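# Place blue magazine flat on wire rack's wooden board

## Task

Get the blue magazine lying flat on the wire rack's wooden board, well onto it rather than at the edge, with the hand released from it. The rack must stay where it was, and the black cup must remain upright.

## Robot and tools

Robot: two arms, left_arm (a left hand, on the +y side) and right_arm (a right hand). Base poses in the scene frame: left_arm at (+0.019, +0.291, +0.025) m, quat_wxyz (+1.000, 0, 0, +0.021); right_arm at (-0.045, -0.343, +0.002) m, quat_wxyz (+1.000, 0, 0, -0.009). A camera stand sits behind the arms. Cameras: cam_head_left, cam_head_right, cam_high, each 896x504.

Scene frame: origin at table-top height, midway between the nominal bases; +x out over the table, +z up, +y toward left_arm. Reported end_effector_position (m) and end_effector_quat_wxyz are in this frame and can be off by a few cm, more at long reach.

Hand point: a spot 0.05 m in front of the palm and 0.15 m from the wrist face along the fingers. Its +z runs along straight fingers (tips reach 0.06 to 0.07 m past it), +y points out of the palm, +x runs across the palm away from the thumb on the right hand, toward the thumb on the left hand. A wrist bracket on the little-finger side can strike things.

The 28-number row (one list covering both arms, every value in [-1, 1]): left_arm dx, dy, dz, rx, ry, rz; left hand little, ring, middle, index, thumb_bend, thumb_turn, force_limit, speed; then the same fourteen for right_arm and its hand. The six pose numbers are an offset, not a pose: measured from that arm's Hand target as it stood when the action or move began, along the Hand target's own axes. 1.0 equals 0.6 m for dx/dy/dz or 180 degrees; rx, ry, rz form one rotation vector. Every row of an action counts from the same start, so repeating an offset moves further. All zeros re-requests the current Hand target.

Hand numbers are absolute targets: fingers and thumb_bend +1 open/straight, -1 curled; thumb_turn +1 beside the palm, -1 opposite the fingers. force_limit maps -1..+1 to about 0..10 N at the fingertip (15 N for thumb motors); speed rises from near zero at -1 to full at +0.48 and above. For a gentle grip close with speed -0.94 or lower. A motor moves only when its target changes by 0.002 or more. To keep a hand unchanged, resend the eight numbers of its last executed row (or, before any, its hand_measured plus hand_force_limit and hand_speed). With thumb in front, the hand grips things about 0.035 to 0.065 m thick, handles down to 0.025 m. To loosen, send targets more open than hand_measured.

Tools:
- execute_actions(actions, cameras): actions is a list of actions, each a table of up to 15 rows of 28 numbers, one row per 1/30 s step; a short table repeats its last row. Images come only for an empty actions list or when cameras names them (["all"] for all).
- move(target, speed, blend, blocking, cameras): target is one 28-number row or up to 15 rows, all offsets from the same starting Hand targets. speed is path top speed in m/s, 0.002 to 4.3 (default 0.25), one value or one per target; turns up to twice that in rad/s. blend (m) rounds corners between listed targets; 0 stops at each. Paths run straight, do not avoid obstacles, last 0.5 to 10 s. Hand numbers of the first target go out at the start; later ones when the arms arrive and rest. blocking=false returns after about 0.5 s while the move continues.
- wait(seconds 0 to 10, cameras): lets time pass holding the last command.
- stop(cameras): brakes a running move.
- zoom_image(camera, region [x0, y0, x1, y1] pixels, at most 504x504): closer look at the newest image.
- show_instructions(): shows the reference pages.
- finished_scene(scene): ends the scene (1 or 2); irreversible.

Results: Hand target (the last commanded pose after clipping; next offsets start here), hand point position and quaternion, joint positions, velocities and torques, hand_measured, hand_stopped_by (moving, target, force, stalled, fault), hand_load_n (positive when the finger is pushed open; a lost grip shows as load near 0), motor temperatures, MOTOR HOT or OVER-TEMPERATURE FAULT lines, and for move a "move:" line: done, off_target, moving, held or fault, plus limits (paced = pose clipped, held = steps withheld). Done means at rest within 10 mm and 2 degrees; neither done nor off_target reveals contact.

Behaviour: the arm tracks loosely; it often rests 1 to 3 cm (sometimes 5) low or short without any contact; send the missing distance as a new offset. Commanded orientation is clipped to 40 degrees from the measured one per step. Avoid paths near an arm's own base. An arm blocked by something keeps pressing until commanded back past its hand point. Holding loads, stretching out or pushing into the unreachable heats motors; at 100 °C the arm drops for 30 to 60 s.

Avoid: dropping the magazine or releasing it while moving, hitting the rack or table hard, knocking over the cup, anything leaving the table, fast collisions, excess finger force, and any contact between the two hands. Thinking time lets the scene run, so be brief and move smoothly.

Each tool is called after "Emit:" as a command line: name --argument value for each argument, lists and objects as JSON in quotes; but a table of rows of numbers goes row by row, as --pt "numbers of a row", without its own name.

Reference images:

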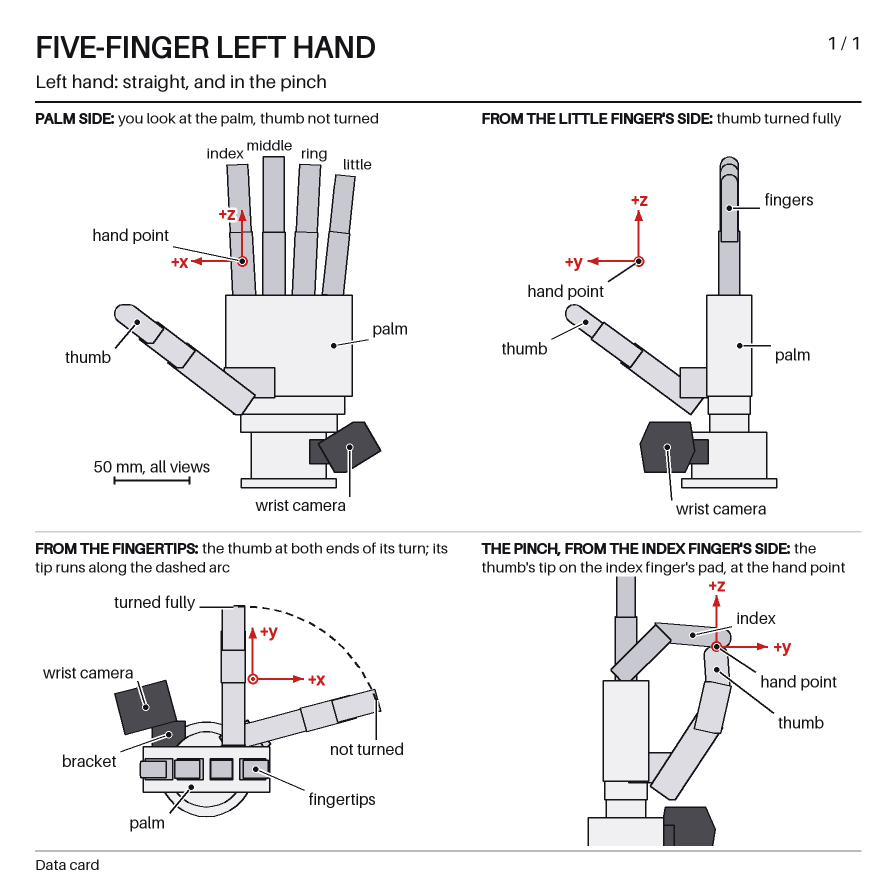

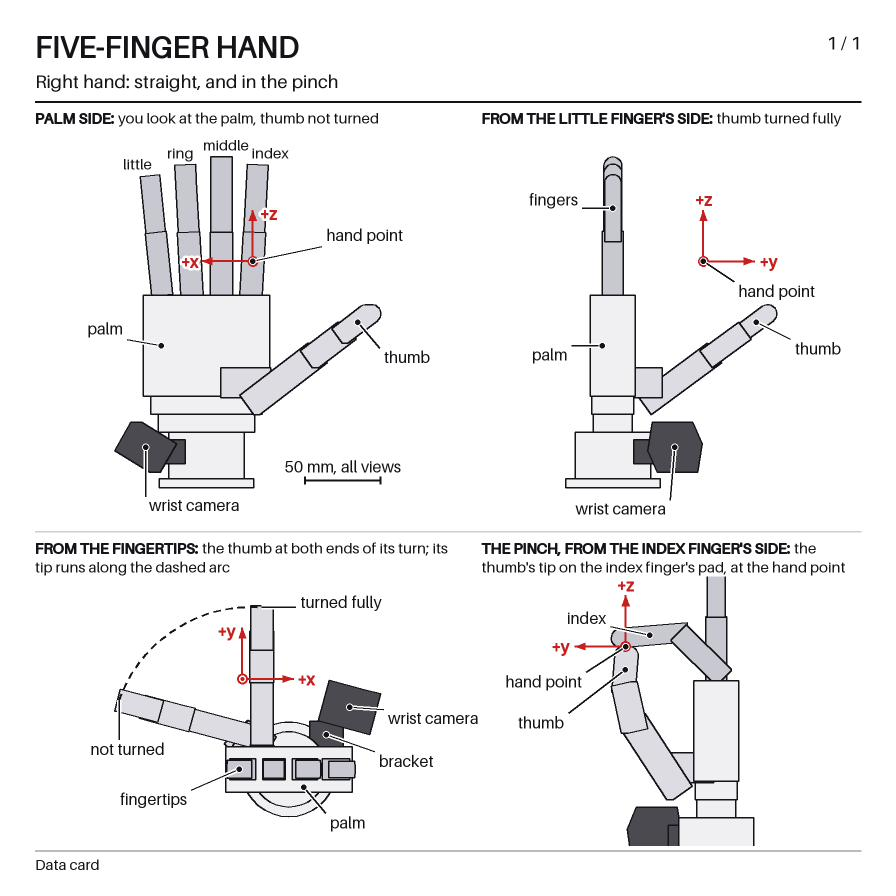

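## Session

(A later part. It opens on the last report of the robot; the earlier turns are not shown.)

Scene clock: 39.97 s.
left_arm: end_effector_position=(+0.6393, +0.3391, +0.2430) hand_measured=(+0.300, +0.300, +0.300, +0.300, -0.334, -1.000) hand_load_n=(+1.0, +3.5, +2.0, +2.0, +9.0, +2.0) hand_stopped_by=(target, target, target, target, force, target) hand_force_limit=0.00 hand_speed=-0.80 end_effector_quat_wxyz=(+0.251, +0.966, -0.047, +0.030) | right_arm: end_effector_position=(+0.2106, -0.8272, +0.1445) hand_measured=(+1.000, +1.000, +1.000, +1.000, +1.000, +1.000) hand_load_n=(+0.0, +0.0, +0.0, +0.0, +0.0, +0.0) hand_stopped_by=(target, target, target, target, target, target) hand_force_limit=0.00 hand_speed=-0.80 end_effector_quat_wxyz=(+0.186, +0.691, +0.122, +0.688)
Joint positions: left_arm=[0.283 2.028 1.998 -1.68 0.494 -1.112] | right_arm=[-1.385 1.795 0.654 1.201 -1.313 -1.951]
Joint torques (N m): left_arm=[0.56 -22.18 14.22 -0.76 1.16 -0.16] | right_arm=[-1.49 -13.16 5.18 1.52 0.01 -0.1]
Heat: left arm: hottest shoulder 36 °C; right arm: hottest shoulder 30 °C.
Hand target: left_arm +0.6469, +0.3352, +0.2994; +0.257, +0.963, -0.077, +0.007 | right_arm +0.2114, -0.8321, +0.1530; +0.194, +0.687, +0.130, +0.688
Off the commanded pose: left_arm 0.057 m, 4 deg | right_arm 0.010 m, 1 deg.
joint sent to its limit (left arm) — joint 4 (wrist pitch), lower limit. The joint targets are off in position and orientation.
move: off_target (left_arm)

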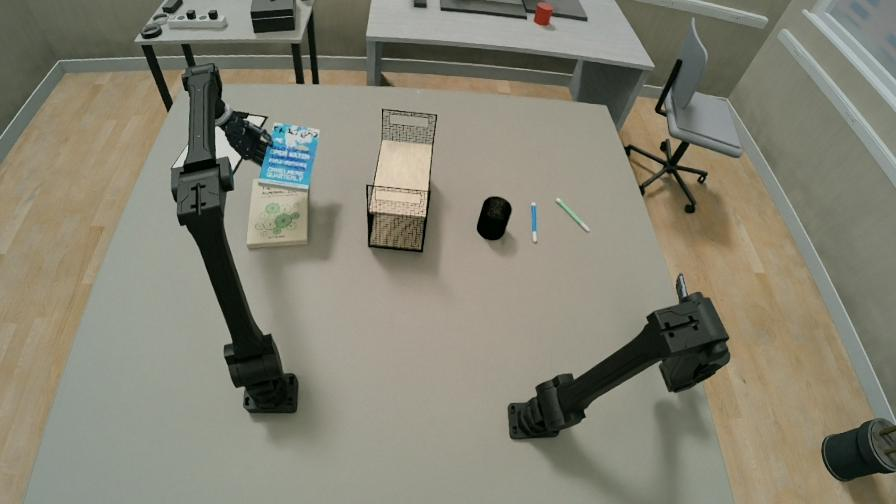

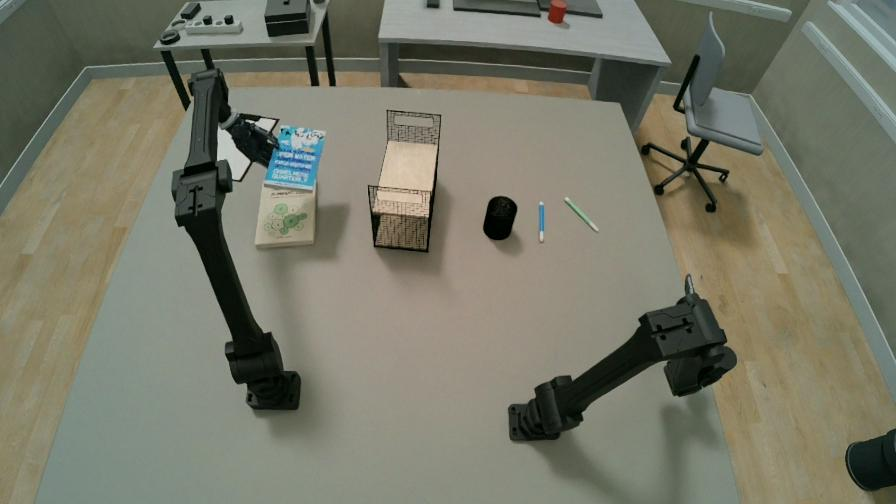

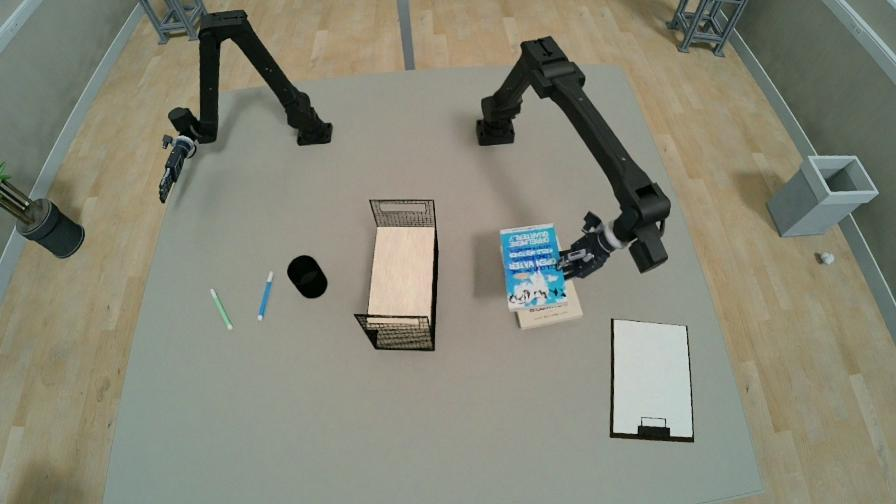

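Emit:
move --pt "0.0325 0.2212 0.0685 -0.0024 -0.0143 -0.0083 0.3 0.3 0.3 0.3 -0.8 -1 0 -0.8 0 0 0 0 0 0 1 1 1 1 1 1 0 -0.8" --speed 0.12 --cameras '["all"]'

Emit:
zoom_image --camera "cam_high" --region '[340, 180, 600, 360]'

Emit:
zoom_image --camera "cam_head_right" --region '[250, 90, 460, 270]'

Emit:
zoom_image --camera "cam_head_left" --region '[250, 90, 460, 270]'

Scene clock: 45.10 s.
left_arm: end_effector_position=(+0.6443, +0.2043, +0.2770) hand_measured=(+0.300, +0.300, +0.300, +0.300, -0.334, -1.000) hand_load_n=(+1.0, +3.5, +2.0, +2.0, +9.0, +2.0) hand_stopped_by=(target, target, target, target, force, target) hand_force_limit=0.00 hand_speed=-0.80 end_effector_quat_wxyz=(+0.257, +0.965, -0.044, +0.000) | right_arm: end_effector_position=(+0.2106, -0.8272, +0.1445) hand_measured=(+1.000, +1.000, +1.000, +1.000, +1.000, +1.000) hand_load_n=(+0.0, +0.0, +0.0, +0.0, +0.0, +0.0) hand_stopped_by=(target, target, target, target, target, target) hand_force_limit=0.00 hand_speed=-0.80 end_effector_quat_wxyz=(+0.186, +0.691, +0.122, +0.688)
Joint positions: left_arm=[0.066 1.971 1.998 -1.685 0.514 -1.35] | right_arm=[-1.385 1.795 0.654 1.201 -1.313 -1.951]
Joint torques (N m): left_arm=[1.03 -21.77 12.94 -0.55 1.26 -0.16] | right_arm=[-1.44 -13.27 5.19 1.51 0 -0.08]
Heat: left arm: hottest shoulder 36 °C; right arm: hottest shoulder 30 °C.
Hand target: left_arm +0.6449, +0.1983, +0.3304; +0.259, +0.963, -0.070, -0.018 | right_arm +0.2114, -0.8321, +0.1530; +0.194, +0.687, +0.130, +0.688
Off the commanded pose: left_arm 0.054 m, 4 deg | right_arm 0.010 m, 1 deg.
joint sent to its limit (left arm) — joint 4 (wrist pitch), lower limit. The joint targets are off in orientation, not in position.
move: off_target (left_arm)

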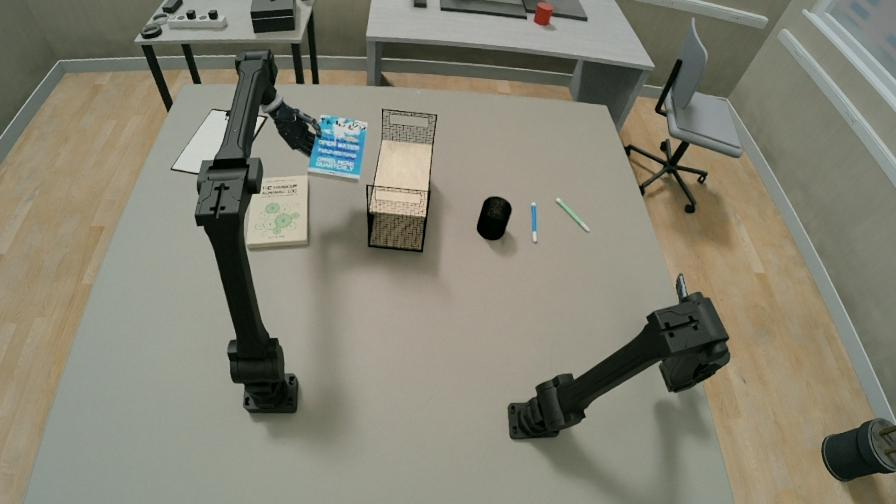

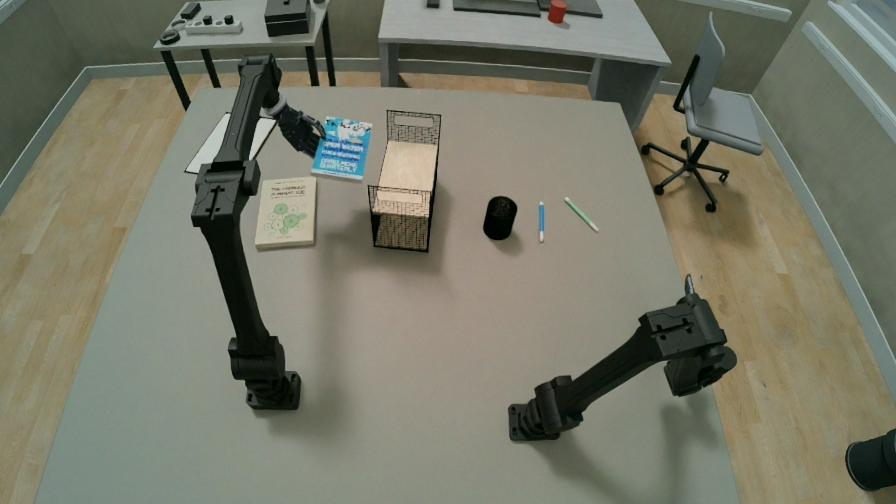

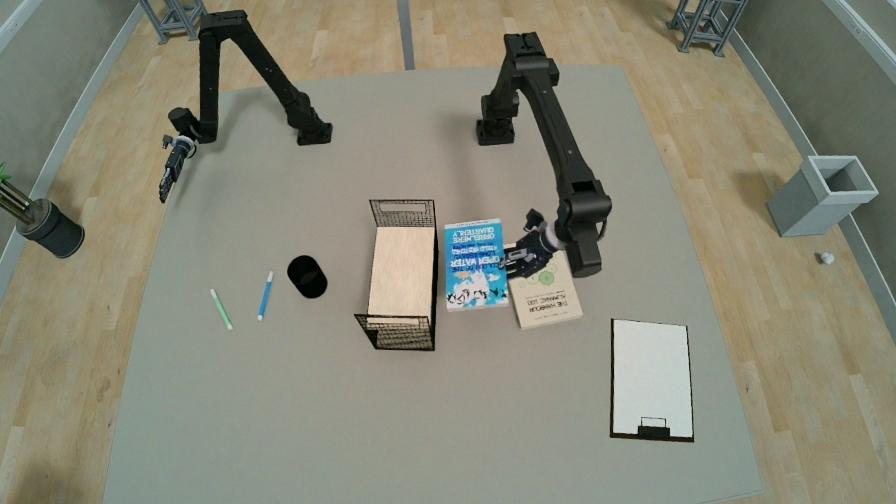

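Scaled by 1.938 from the camera's 896x504 image, which has a finer 1280x720 frame.

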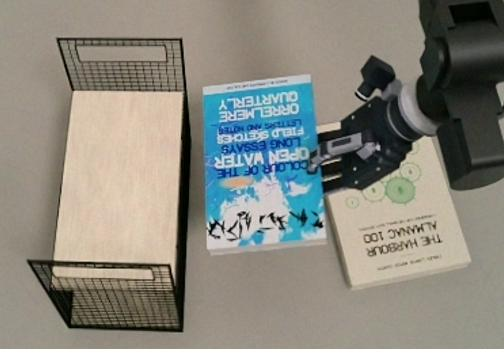

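Scaled by 2.400 from the camera's 896x504 image, which has a finer 1280x720 frame.

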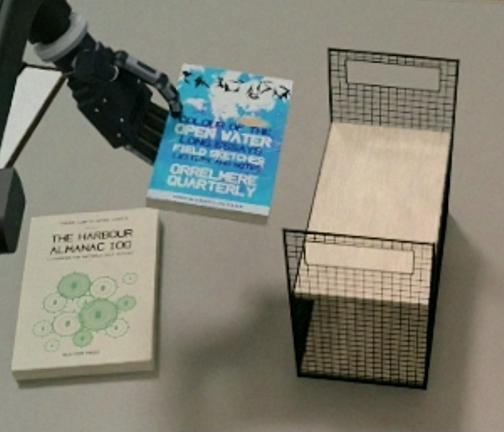

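Scaled by 2.400 from the camera's 896x504 image, which has a finer 1280x720 frame.

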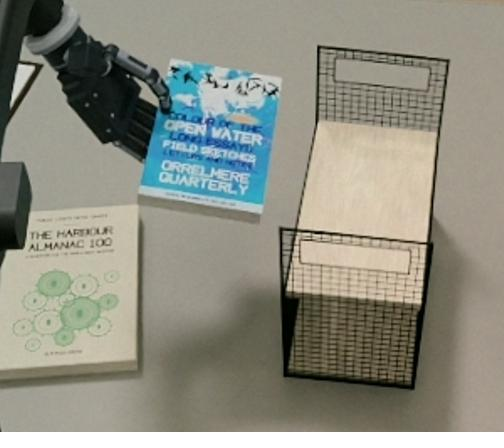

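Emit:
move --pt "-0.002 0.1677 0.0972 0 0 0 0.3 0.3 0.3 0.3 -0.8 -1 0 -0.8 0 0 0 0 0 0 1 1 1 1 1 1 0 -0.8" --speed 0.1 --cameras '["all"]'

Emit:
zoom_image --camera "cam_high" --region '[340, 180, 560, 360]'

Emit:
zoom_image --camera "cam_head_right" --region '[290, 80, 460, 260]'

Emit:
zoom_image --camera "cam_head_left" --region '[290, 80, 460, 260]'

Scene clock: 48.70 s.
left_arm: end_effector_position=(+0.6264, +0.0904, +0.2789) hand_measured=(+0.300, +0.300, +0.300, +0.300, -0.334, -1.000) hand_load_n=(+1.0, +3.5, +2.5, +1.5, +9.0, +2.0) hand_stopped_by=(target, target, target, target, force, target) hand_force_limit=0.00 hand_speed=-0.80 end_effector_quat_wxyz=(+0.253, +0.965, -0.056, -0.042) | right_arm: end_effector_position=(+0.2106, -0.8272, +0.1445) hand_measured=(+1.000, +1.000, +1.000, +1.000, +1.000, +1.000) hand_load_n=(+0.0, +0.0, +0.0, +0.0, +0.0, +0.0) hand_stopped_by=(target, target, target, target, target, target) hand_force_limit=0.00 hand_speed=-0.80 end_effector_quat_wxyz=(+0.186, +0.691, +0.122, +0.688)
Joint positions: left_arm=[-0.124 1.963 1.998 -1.685 0.514 -1.515] | right_arm=[-1.385 1.795 0.654 1.201 -1.313 -1.951]
Joint torques (N m): left_arm=[0.73 -21.13 13.42 -0.59 1.17 -0.11] | right_arm=[-1.49 -13.22 5.16 1.52 0.01 -0.08]
Heat: left arm: hottest shoulder 36 °C; right arm: hottest shoulder 30 °C.
Hand target: left_arm +0.6270, +0.0836, +0.3302; +0.259, +0.963, -0.070, -0.019 | right_arm +0.2114, -0.8321, +0.1530; +0.194, +0.687, +0.130, +0.688
Off the commanded pose: left_arm 0.052 m, 3 deg | right_arm 0.010 m, 1 deg.
joint sent to its limit (left arm) — joint 4 (wrist pitch), lower limit. The joint targets still meet the commanded pose.
move: off_target (left_arm)

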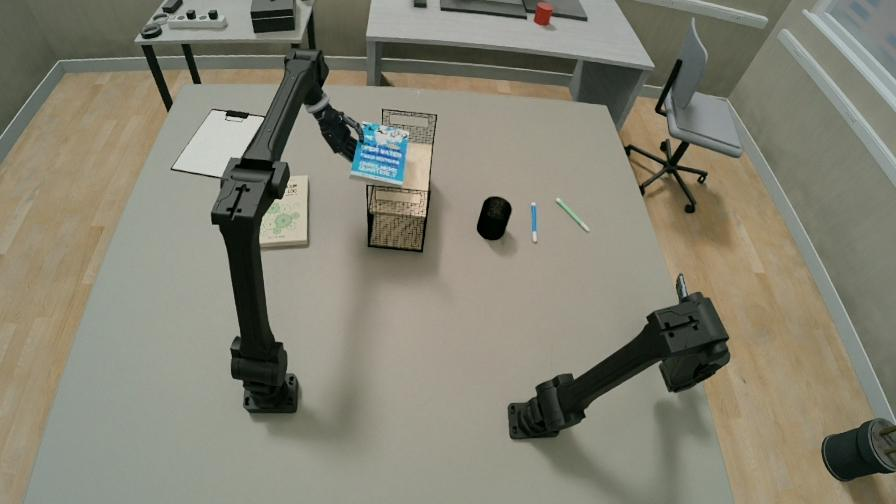

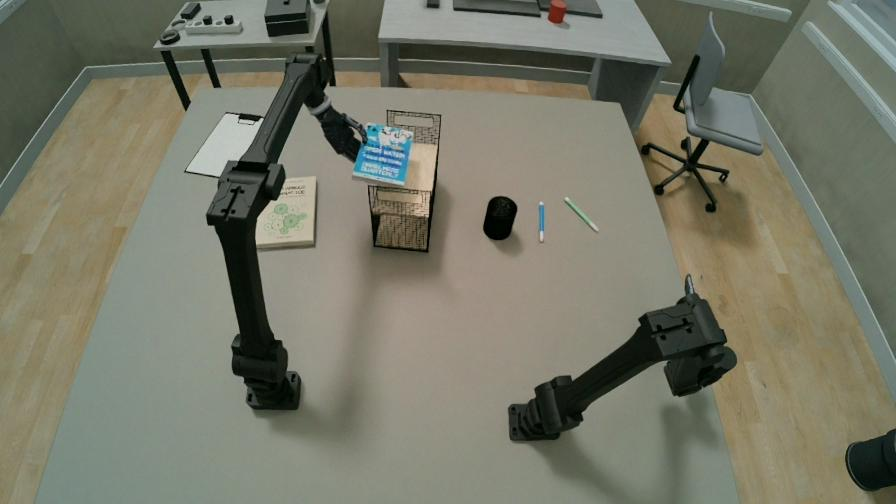

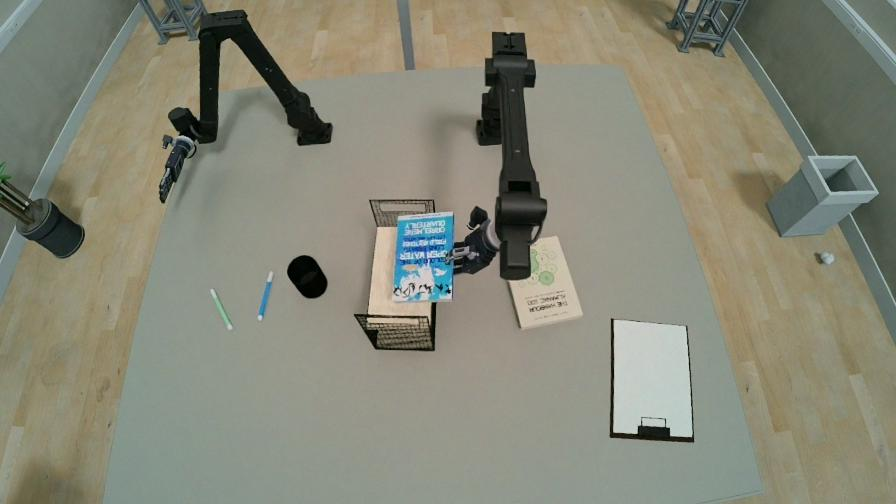

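Scaled by 2.291 from the camera's 896x504 image, which has a finer 1280x720 frame.

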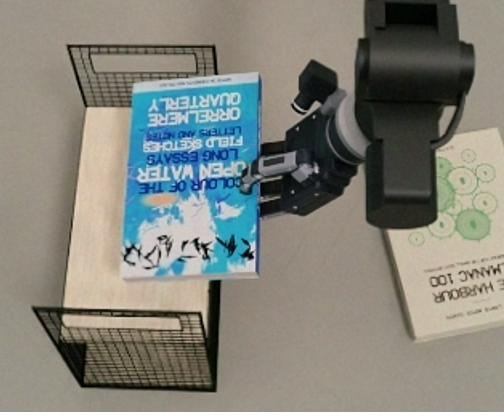

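Scaled by 2.800 from the camera's 896x504 image, which has a finer 1280x720 frame.

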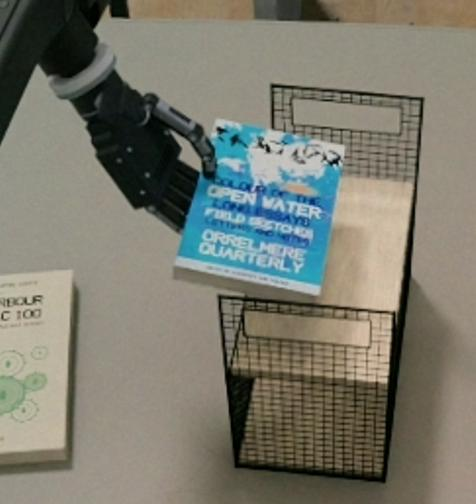

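Scaled by 2.800 from the camera's 896x504 image, which has a finer 1280x720 frame.

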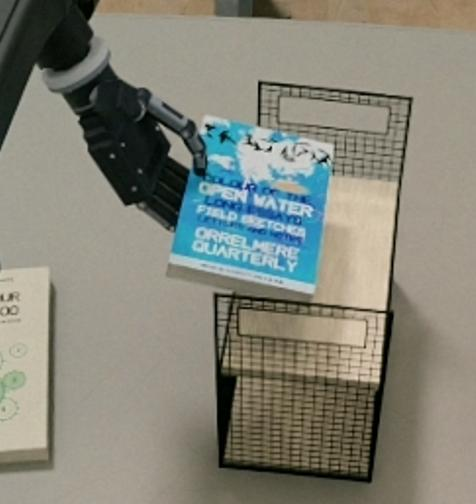

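Emit:
move --pt "0.005 -0.0292 0.0504 0.0024 0.0143 0.0083 0.3 0.3 0.3 0.3 -0.8 -1 0 -0.8 0 0 0 0 0 0 1 1 1 1 1 1 0 -0.8" --speed 0.06 --cameras '["all"]'

Emit:
zoom_image --camera "cam_high" --region '[340, 180, 520, 360]'

Emit:
zoom_image --camera "cam_head_left" --region '[310, 90, 460, 260]'

Scene clock: 50.53 s.
left_arm: end_effector_position=(+0.6324, +0.0908, +0.2558) hand_measured=(+0.300, +0.300, +0.300, +0.300, -0.334, -1.000) hand_load_n=(+1.0, +3.5, +2.0, +1.5, +9.0, +2.0) hand_stopped_by=(target, target, target, target, force, target) hand_force_limit=0.00 hand_speed=-0.80 end_effector_quat_wxyz=(+0.251, +0.966, -0.060, -0.029) | right_arm: end_effector_position=(+0.2106, -0.8272, +0.1445) hand_measured=(+1.000, +1.000, +1.000, +1.000, +1.000, +1.000) hand_load_n=(+0.0, +0.0, +0.0, +0.0, +0.0, +0.0) hand_stopped_by=(target, target, target, target, target, target) hand_force_limit=0.00 hand_speed=-0.80 end_effector_quat_wxyz=(+0.186, +0.691, +0.122, +0.688)
Joint positions: left_arm=[-0.124 1.963 1.939 -1.599 0.508 -1.516] | right_arm=[-1.385 1.795 0.654 1.201 -1.313 -1.951]
Joint torques (N m): left_arm=[0.73 -21.71 10.74 0.21 1.01 0.07] | right_arm=[-1.49 -13.22 5.15 1.52 0 -0.08]
Heat: left arm: hottest shoulder 36 °C; right arm: hottest shoulder 31 °C.
Hand target: left_arm +0.6300, +0.0832, +0.2953; +0.257, +0.963, -0.077, +0.007 | right_arm +0.2114, -0.8321, +0.1530; +0.194, +0.687, +0.130, +0.688
Off the commanded pose: left_arm 0.040 m, 5 deg | right_arm 0.010 m, 1 deg.
move: off_target (left_arm)

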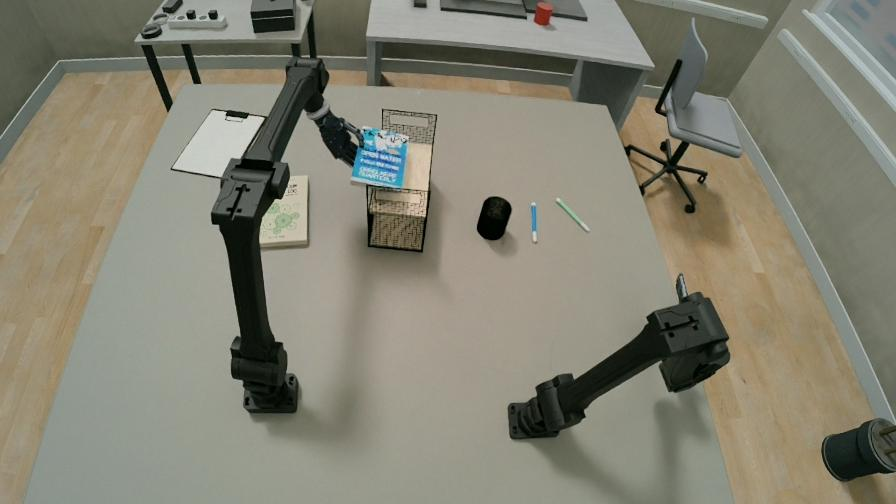

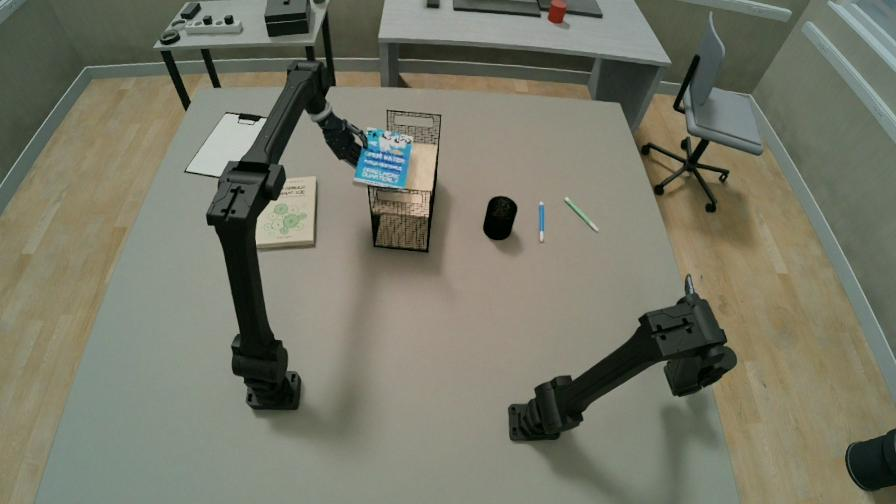

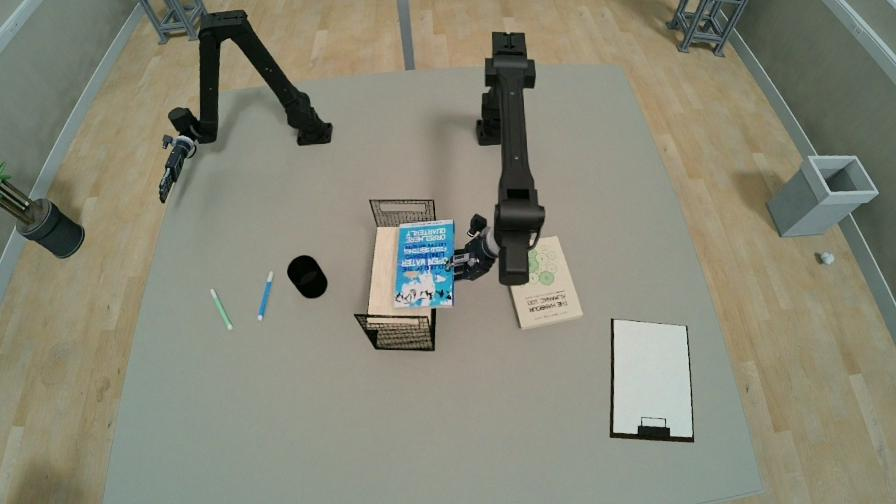

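Scaled by 2.800 from the camera's 896x504 image, which has a finer 1280x720 frame.

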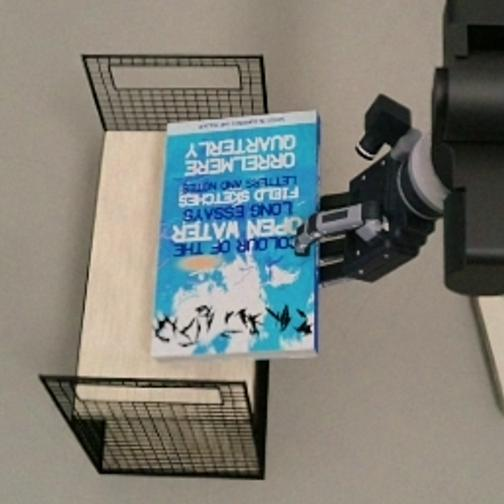

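Scaled by 2.965 from the camera's 896x504 image, which has a finer 1280x720 frame.

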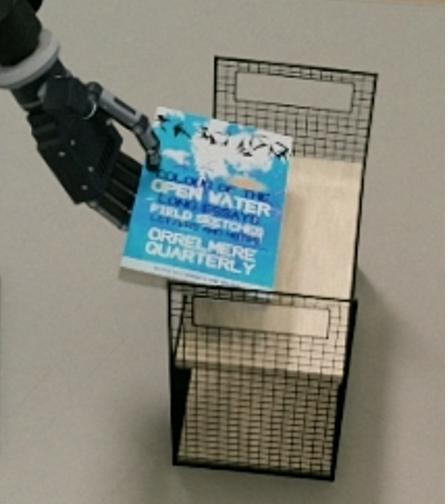

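Emit:
move --pt "0 -0.025 0.0432 0 0 0 0.3 0.3 0.3 0.3 -0.8 -1 0 -0.8 0 0 0 0 0 0 1 1 1 1 1 1 0 -0.8" --speed 0.05 --cameras '["all"]'

Emit:
zoom_image --camera "cam_high" --region '[340, 180, 520, 360]'

Emit:
zoom_image --camera "cam_head_left" --region '[310, 90, 460, 260]'

Scene clock: 51.90 s.
left_arm: end_effector_position=(+0.6317, +0.0909, +0.2288) hand_measured=(+0.300, +0.300, +0.300, +0.300, -0.334, -1.000) hand_load_n=(+1.0, +3.5, +2.0, +1.5, +9.0, +2.0) hand_stopped_by=(target, target, target, target, force, target) hand_force_limit=0.00 hand_speed=-0.80 end_effector_quat_wxyz=(+0.251, +0.966, -0.060, -0.027) | right_arm: end_effector_position=(+0.2106, -0.8272, +0.1445) hand_measured=(+1.000, +1.000, +1.000, +1.000, +1.000, +1.000) hand_load_n=(+0.0, +0.0, +0.0, +0.0, +0.5, +0.0) hand_stopped_by=(target, target, target, target, target, target) hand_force_limit=0.00 hand_speed=-0.80 end_effector_quat_wxyz=(+0.186, +0.691, +0.122, +0.688)
Joint positions: left_arm=[-0.124 1.963 1.868 -1.524 0.508 -1.516] | right_arm=[-1.385 1.795 0.654 1.201 -1.313 -1.951]
Joint torques (N m): left_arm=[0.21 -20.95 10.55 0.1 1 0.07] | right_arm=[-1.44 -13.16 5.18 1.52 0.01 -0.08]
Heat: left arm: hottest shoulder 36 °C; right arm: hottest shoulder 31 °C.
Hand target: left_arm +0.6315, +0.0832, +0.2653; +0.257, +0.963, -0.077, +0.007 | right_arm +0.2114, -0.8321, +0.1530; +0.194, +0.687, +0.130, +0.688
Off the commanded pose: left_arm 0.037 m, 4 deg | right_arm 0.010 m, 1 deg.
move: off_target (left_arm)

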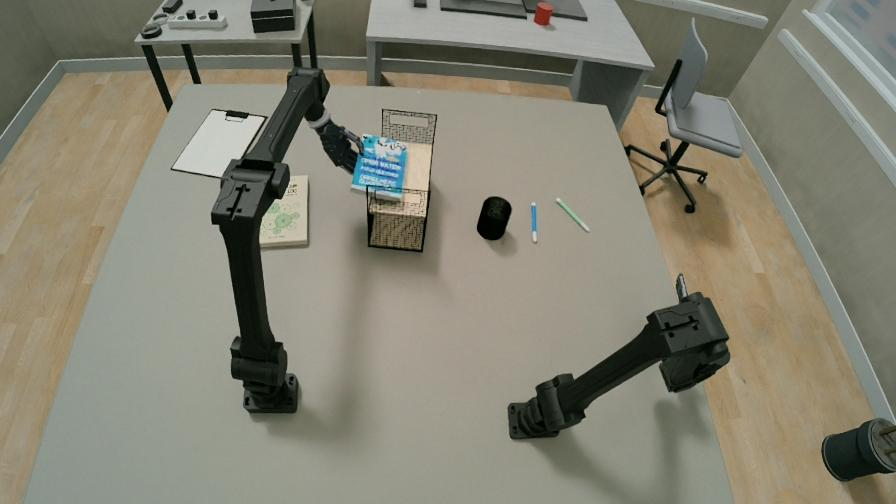

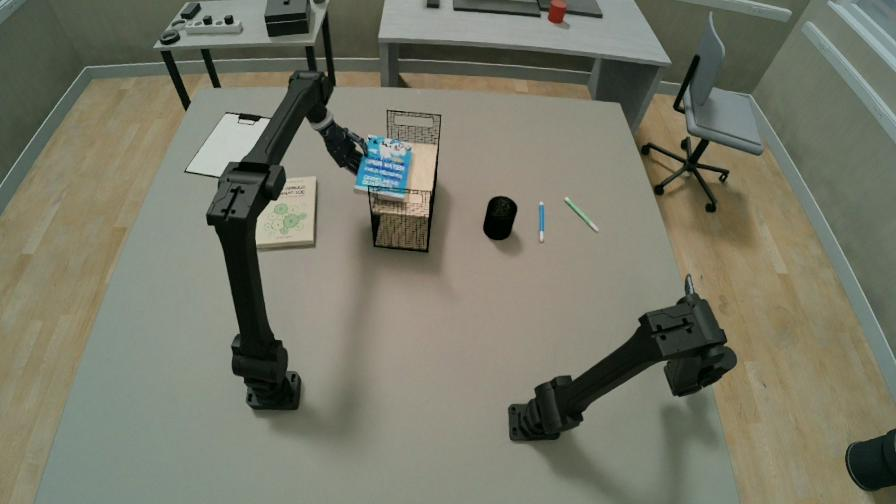

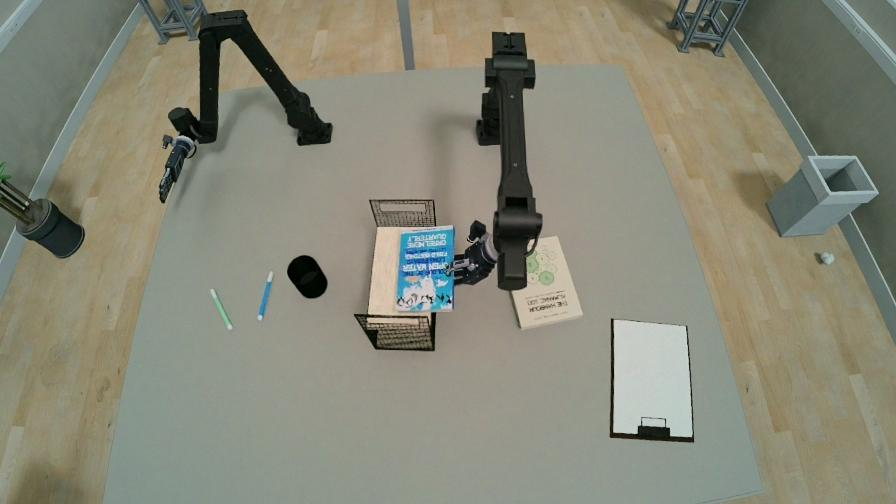

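Scaled by 2.800 from the camera's 896x504 image, which has a finer 1280x720 frame.

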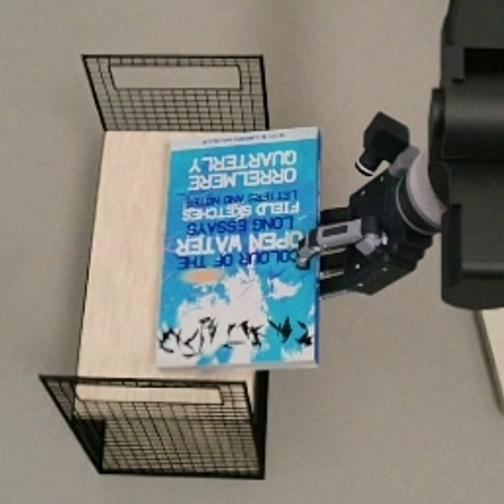

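Scaled by 2.965 from the camera's 896x504 image, which has a finer 1280x720 frame.

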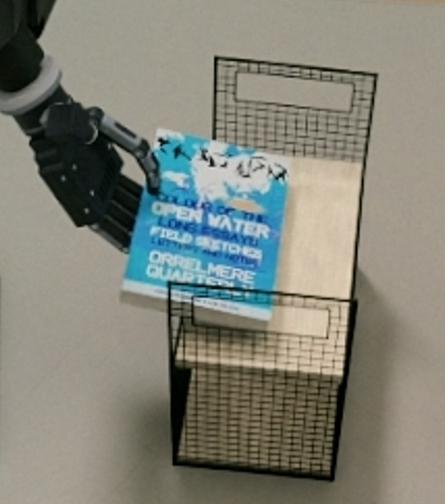

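Emit:
move --pt "0 -0.0167 0.0289 0 0 0 0.3 0.3 0.3 0.3 -0.8 -1 0 -0.8 0 0 0 0 0 0 1 1 1 1 1 1 0 -0.8" --speed 0.05 --cameras '["cam_high","cam_head_left"]'

Emit:
zoom_image --camera "cam_high" --region '[340, 180, 520, 360]'

Emit:
zoom_image --camera "cam_head_left" --region '[310, 90, 460, 260]'

Scene clock: 53.20 s.
left_arm: end_effector_position=(+0.6323, +0.0908, +0.2148) hand_measured=(+0.300, +0.300, +0.300, +0.300, -0.334, -1.000) hand_load_n=(+3.0, +2.5, +0.0, +2.0, +6.5, +0.5) hand_stopped_by=(target, target, target, target, force, target) hand_force_limit=0.00 hand_speed=-0.80 end_effector_quat_wxyz=(+0.251, +0.966, -0.062, -0.021) | right_arm: end_effector_position=(+0.2106, -0.8272, +0.1445) hand_measured=(+1.000, +1.000, +1.000, +1.000, +1.000, +1.000) hand_load_n=(+0.0, +0.0, +0.0, +0.0, +0.0, +0.0) hand_stopped_by=(target, target, target, target, target, target) hand_force_limit=0.00 hand_speed=-0.80 end_effector_quat_wxyz=(+0.186, +0.691, +0.122, +0.688)
Joint positions: left_arm=[-0.124 1.963 1.83 -1.476 0.508 -1.514] | right_arm=[-1.385 1.795 0.654 1.201 -1.313 -1.951]
Joint torques (N m): left_arm=[0.56 -20.31 10.32 0.35 0.97 0.05] | right_arm=[-1.55 -13.27 5.19 1.5 0.01 -0.09]
Heat: left arm: hottest shoulder 36 °C; right arm: hottest shoulder 31 °C.
Hand target: left_arm +0.6325, +0.0832, +0.2452; +0.257, +0.963, -0.077, +0.006 | right_arm +0.2114, -0.8321, +0.1530; +0.194, +0.687, +0.130, +0.688
Off the commanded pose: left_arm 0.031 m, 4 deg | right_arm 0.010 m, 1 deg.
move: off_target (left_arm)
Images, in order (width x height): cam_head_left 896x504, cam_high 896x504.

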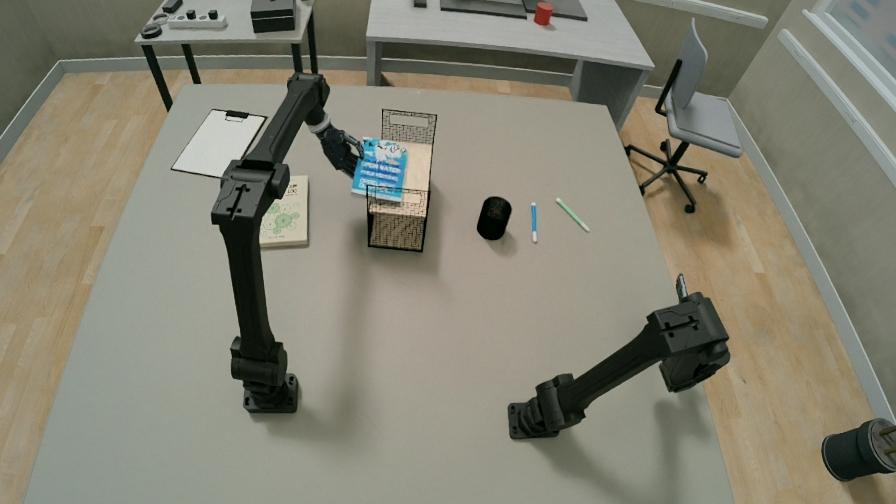

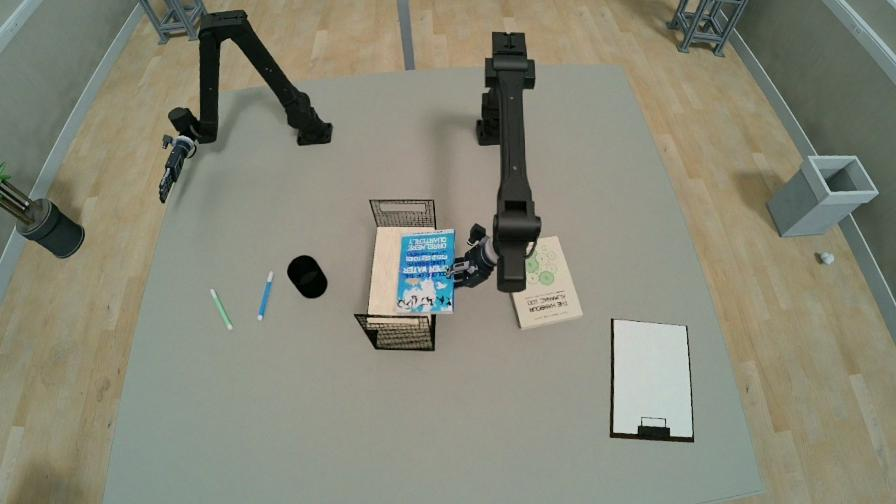

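Scaled by 2.800 from the camera's 896x504 image, which has a finer 1280x720 frame.

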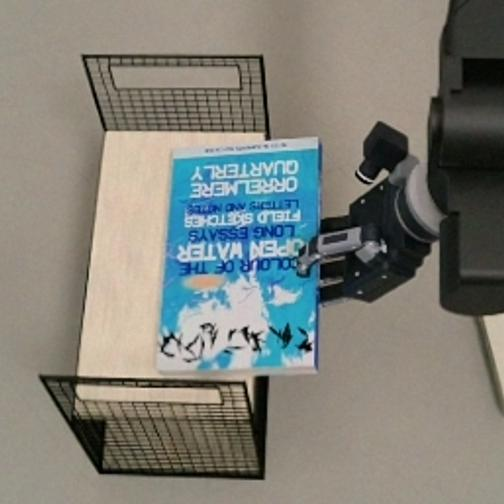

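Scaled by 2.965 from the camera's 896x504 image, which has a finer 1280x720 frame.

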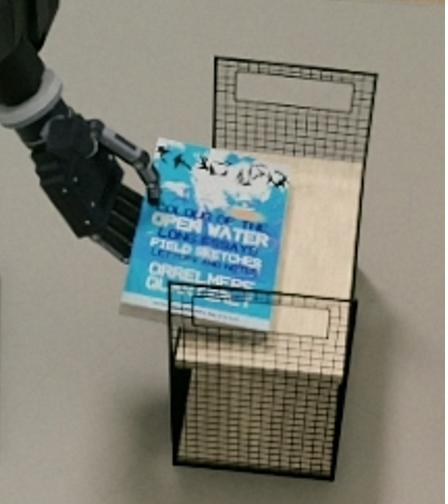

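Emit:
zoom_image --camera "cam_head_left" --region '[345, 160, 435, 220]'

Emit:
zoom_image --camera "cam_high" --region '[390, 220, 480, 330]'

Scaled by 5.600 from the camera's 896x504 image, which has a finer 1280x720 frame.

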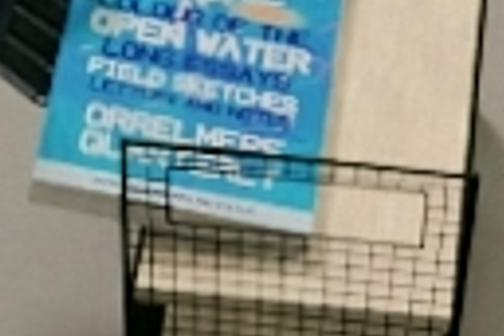

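Scaled by 4.582 from the camera's 896x504 image, which has a finer 1280x720 frame.

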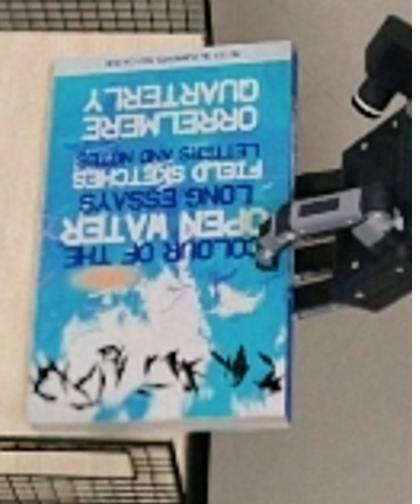

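Emit:
move --pt "0 0 0 0 0 0 0.3 0.3 0.3 0.3 0.5 -1 0 -0.5 0 0 0 0 0 0 1 1 1 1 1 1 0 -0.8" --speed 0.05 --cameras '["cam_high","cam_head_left"]'

Emit:
zoom_image --camera "cam_high" --region '[390, 220, 480, 330]'

Emit:
zoom_image --camera "cam_head_left" --region '[310, 110, 440, 220]'

Scene clock: 55.90 s.
left_arm: end_effector_position=(+0.6326, +0.0907, +0.2149) hand_measured=(+0.300, +0.300, +0.300, +0.300, +0.500, -1.000) hand_load_n=(+1.5, +1.0, +0.0, +0.0, +0.0, +0.0) hand_stopped_by=(target, target, target, target, target, target) hand_force_limit=0.00 hand_speed=-0.50 end_effector_quat_wxyz=(+0.251, +0.966, -0.062, -0.021) | right_arm: end_effector_position=(+0.2106, -0.8272, +0.1445) hand_measured=(+1.000, +1.000, +1.000, +1.000, +1.000, +1.000) hand_load_n=(+0.0, +0.0, +0.0, +0.0, +0.0, +0.0) hand_stopped_by=(target, target, target, target, target, target) hand_force_limit=0.00 hand_speed=-0.80 end_effector_quat_wxyz=(+0.186, +0.691, +0.122, +0.688)
Joint positions: left_arm=[-0.124 1.963 1.83 -1.474 0.508 -1.514] | right_arm=[-1.385 1.795 0.654 1.201 -1.313 -1.951]
Joint torques (N m): left_arm=[1.08 -20.31 10.32 0.23 0.98 0.08] | right_arm=[-1.44 -13.16 5.15 1.48 0.01 -0.09]
Heat: left arm: hottest shoulder 36 °C; right arm: hottest shoulder 31 °C.
Hand target: left_arm +0.6325, +0.0832, +0.2452; +0.257, +0.963, -0.077, +0.007 | right_arm +0.2114, -0.8321, +0.1530; +0.194, +0.687, +0.130, +0.688
Off the commanded pose: left_arm 0.031 m, 4 deg | right_arm 0.010 m, 1 deg.
move: off_target (left_arm)
Images, in order (width x height): cam_head_left 896x504, cam_high 896x504.

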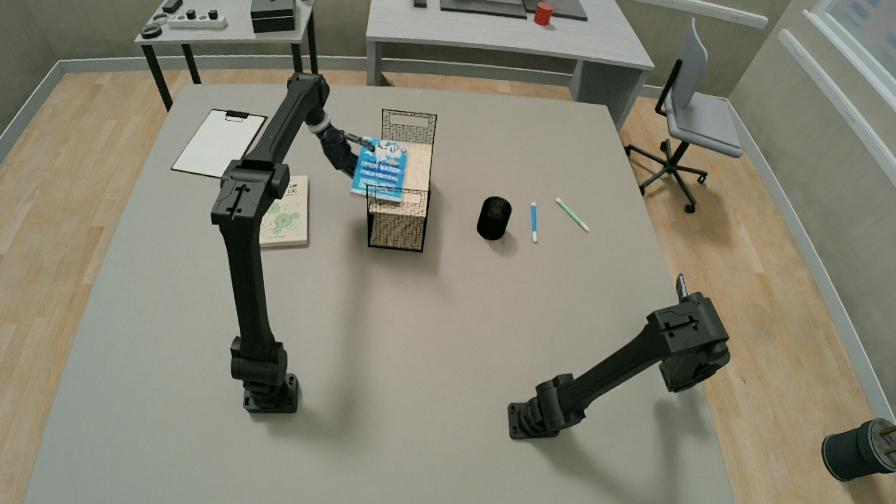

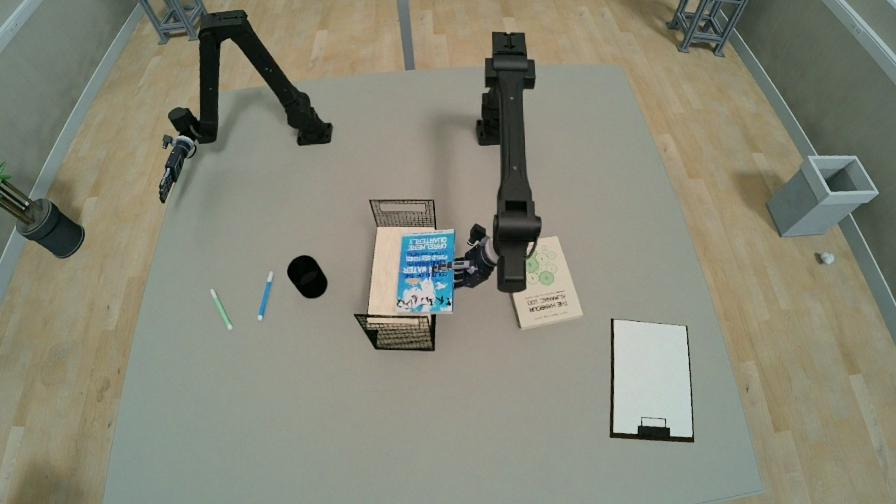

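Scaled by 4.582 from the camera's 896x504 image, which has a finer 1280x720 frame.

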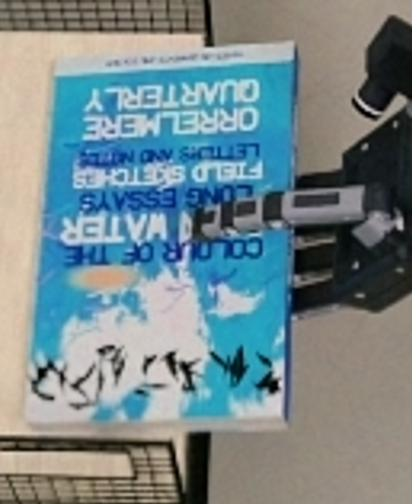

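Scaled by 3.877 from the camera's 896x504 image, which has a finer 1280x720 frame.

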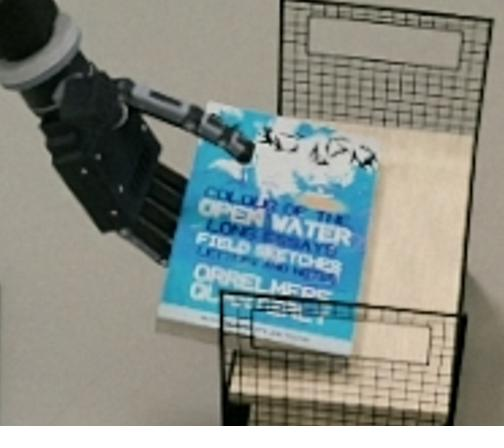

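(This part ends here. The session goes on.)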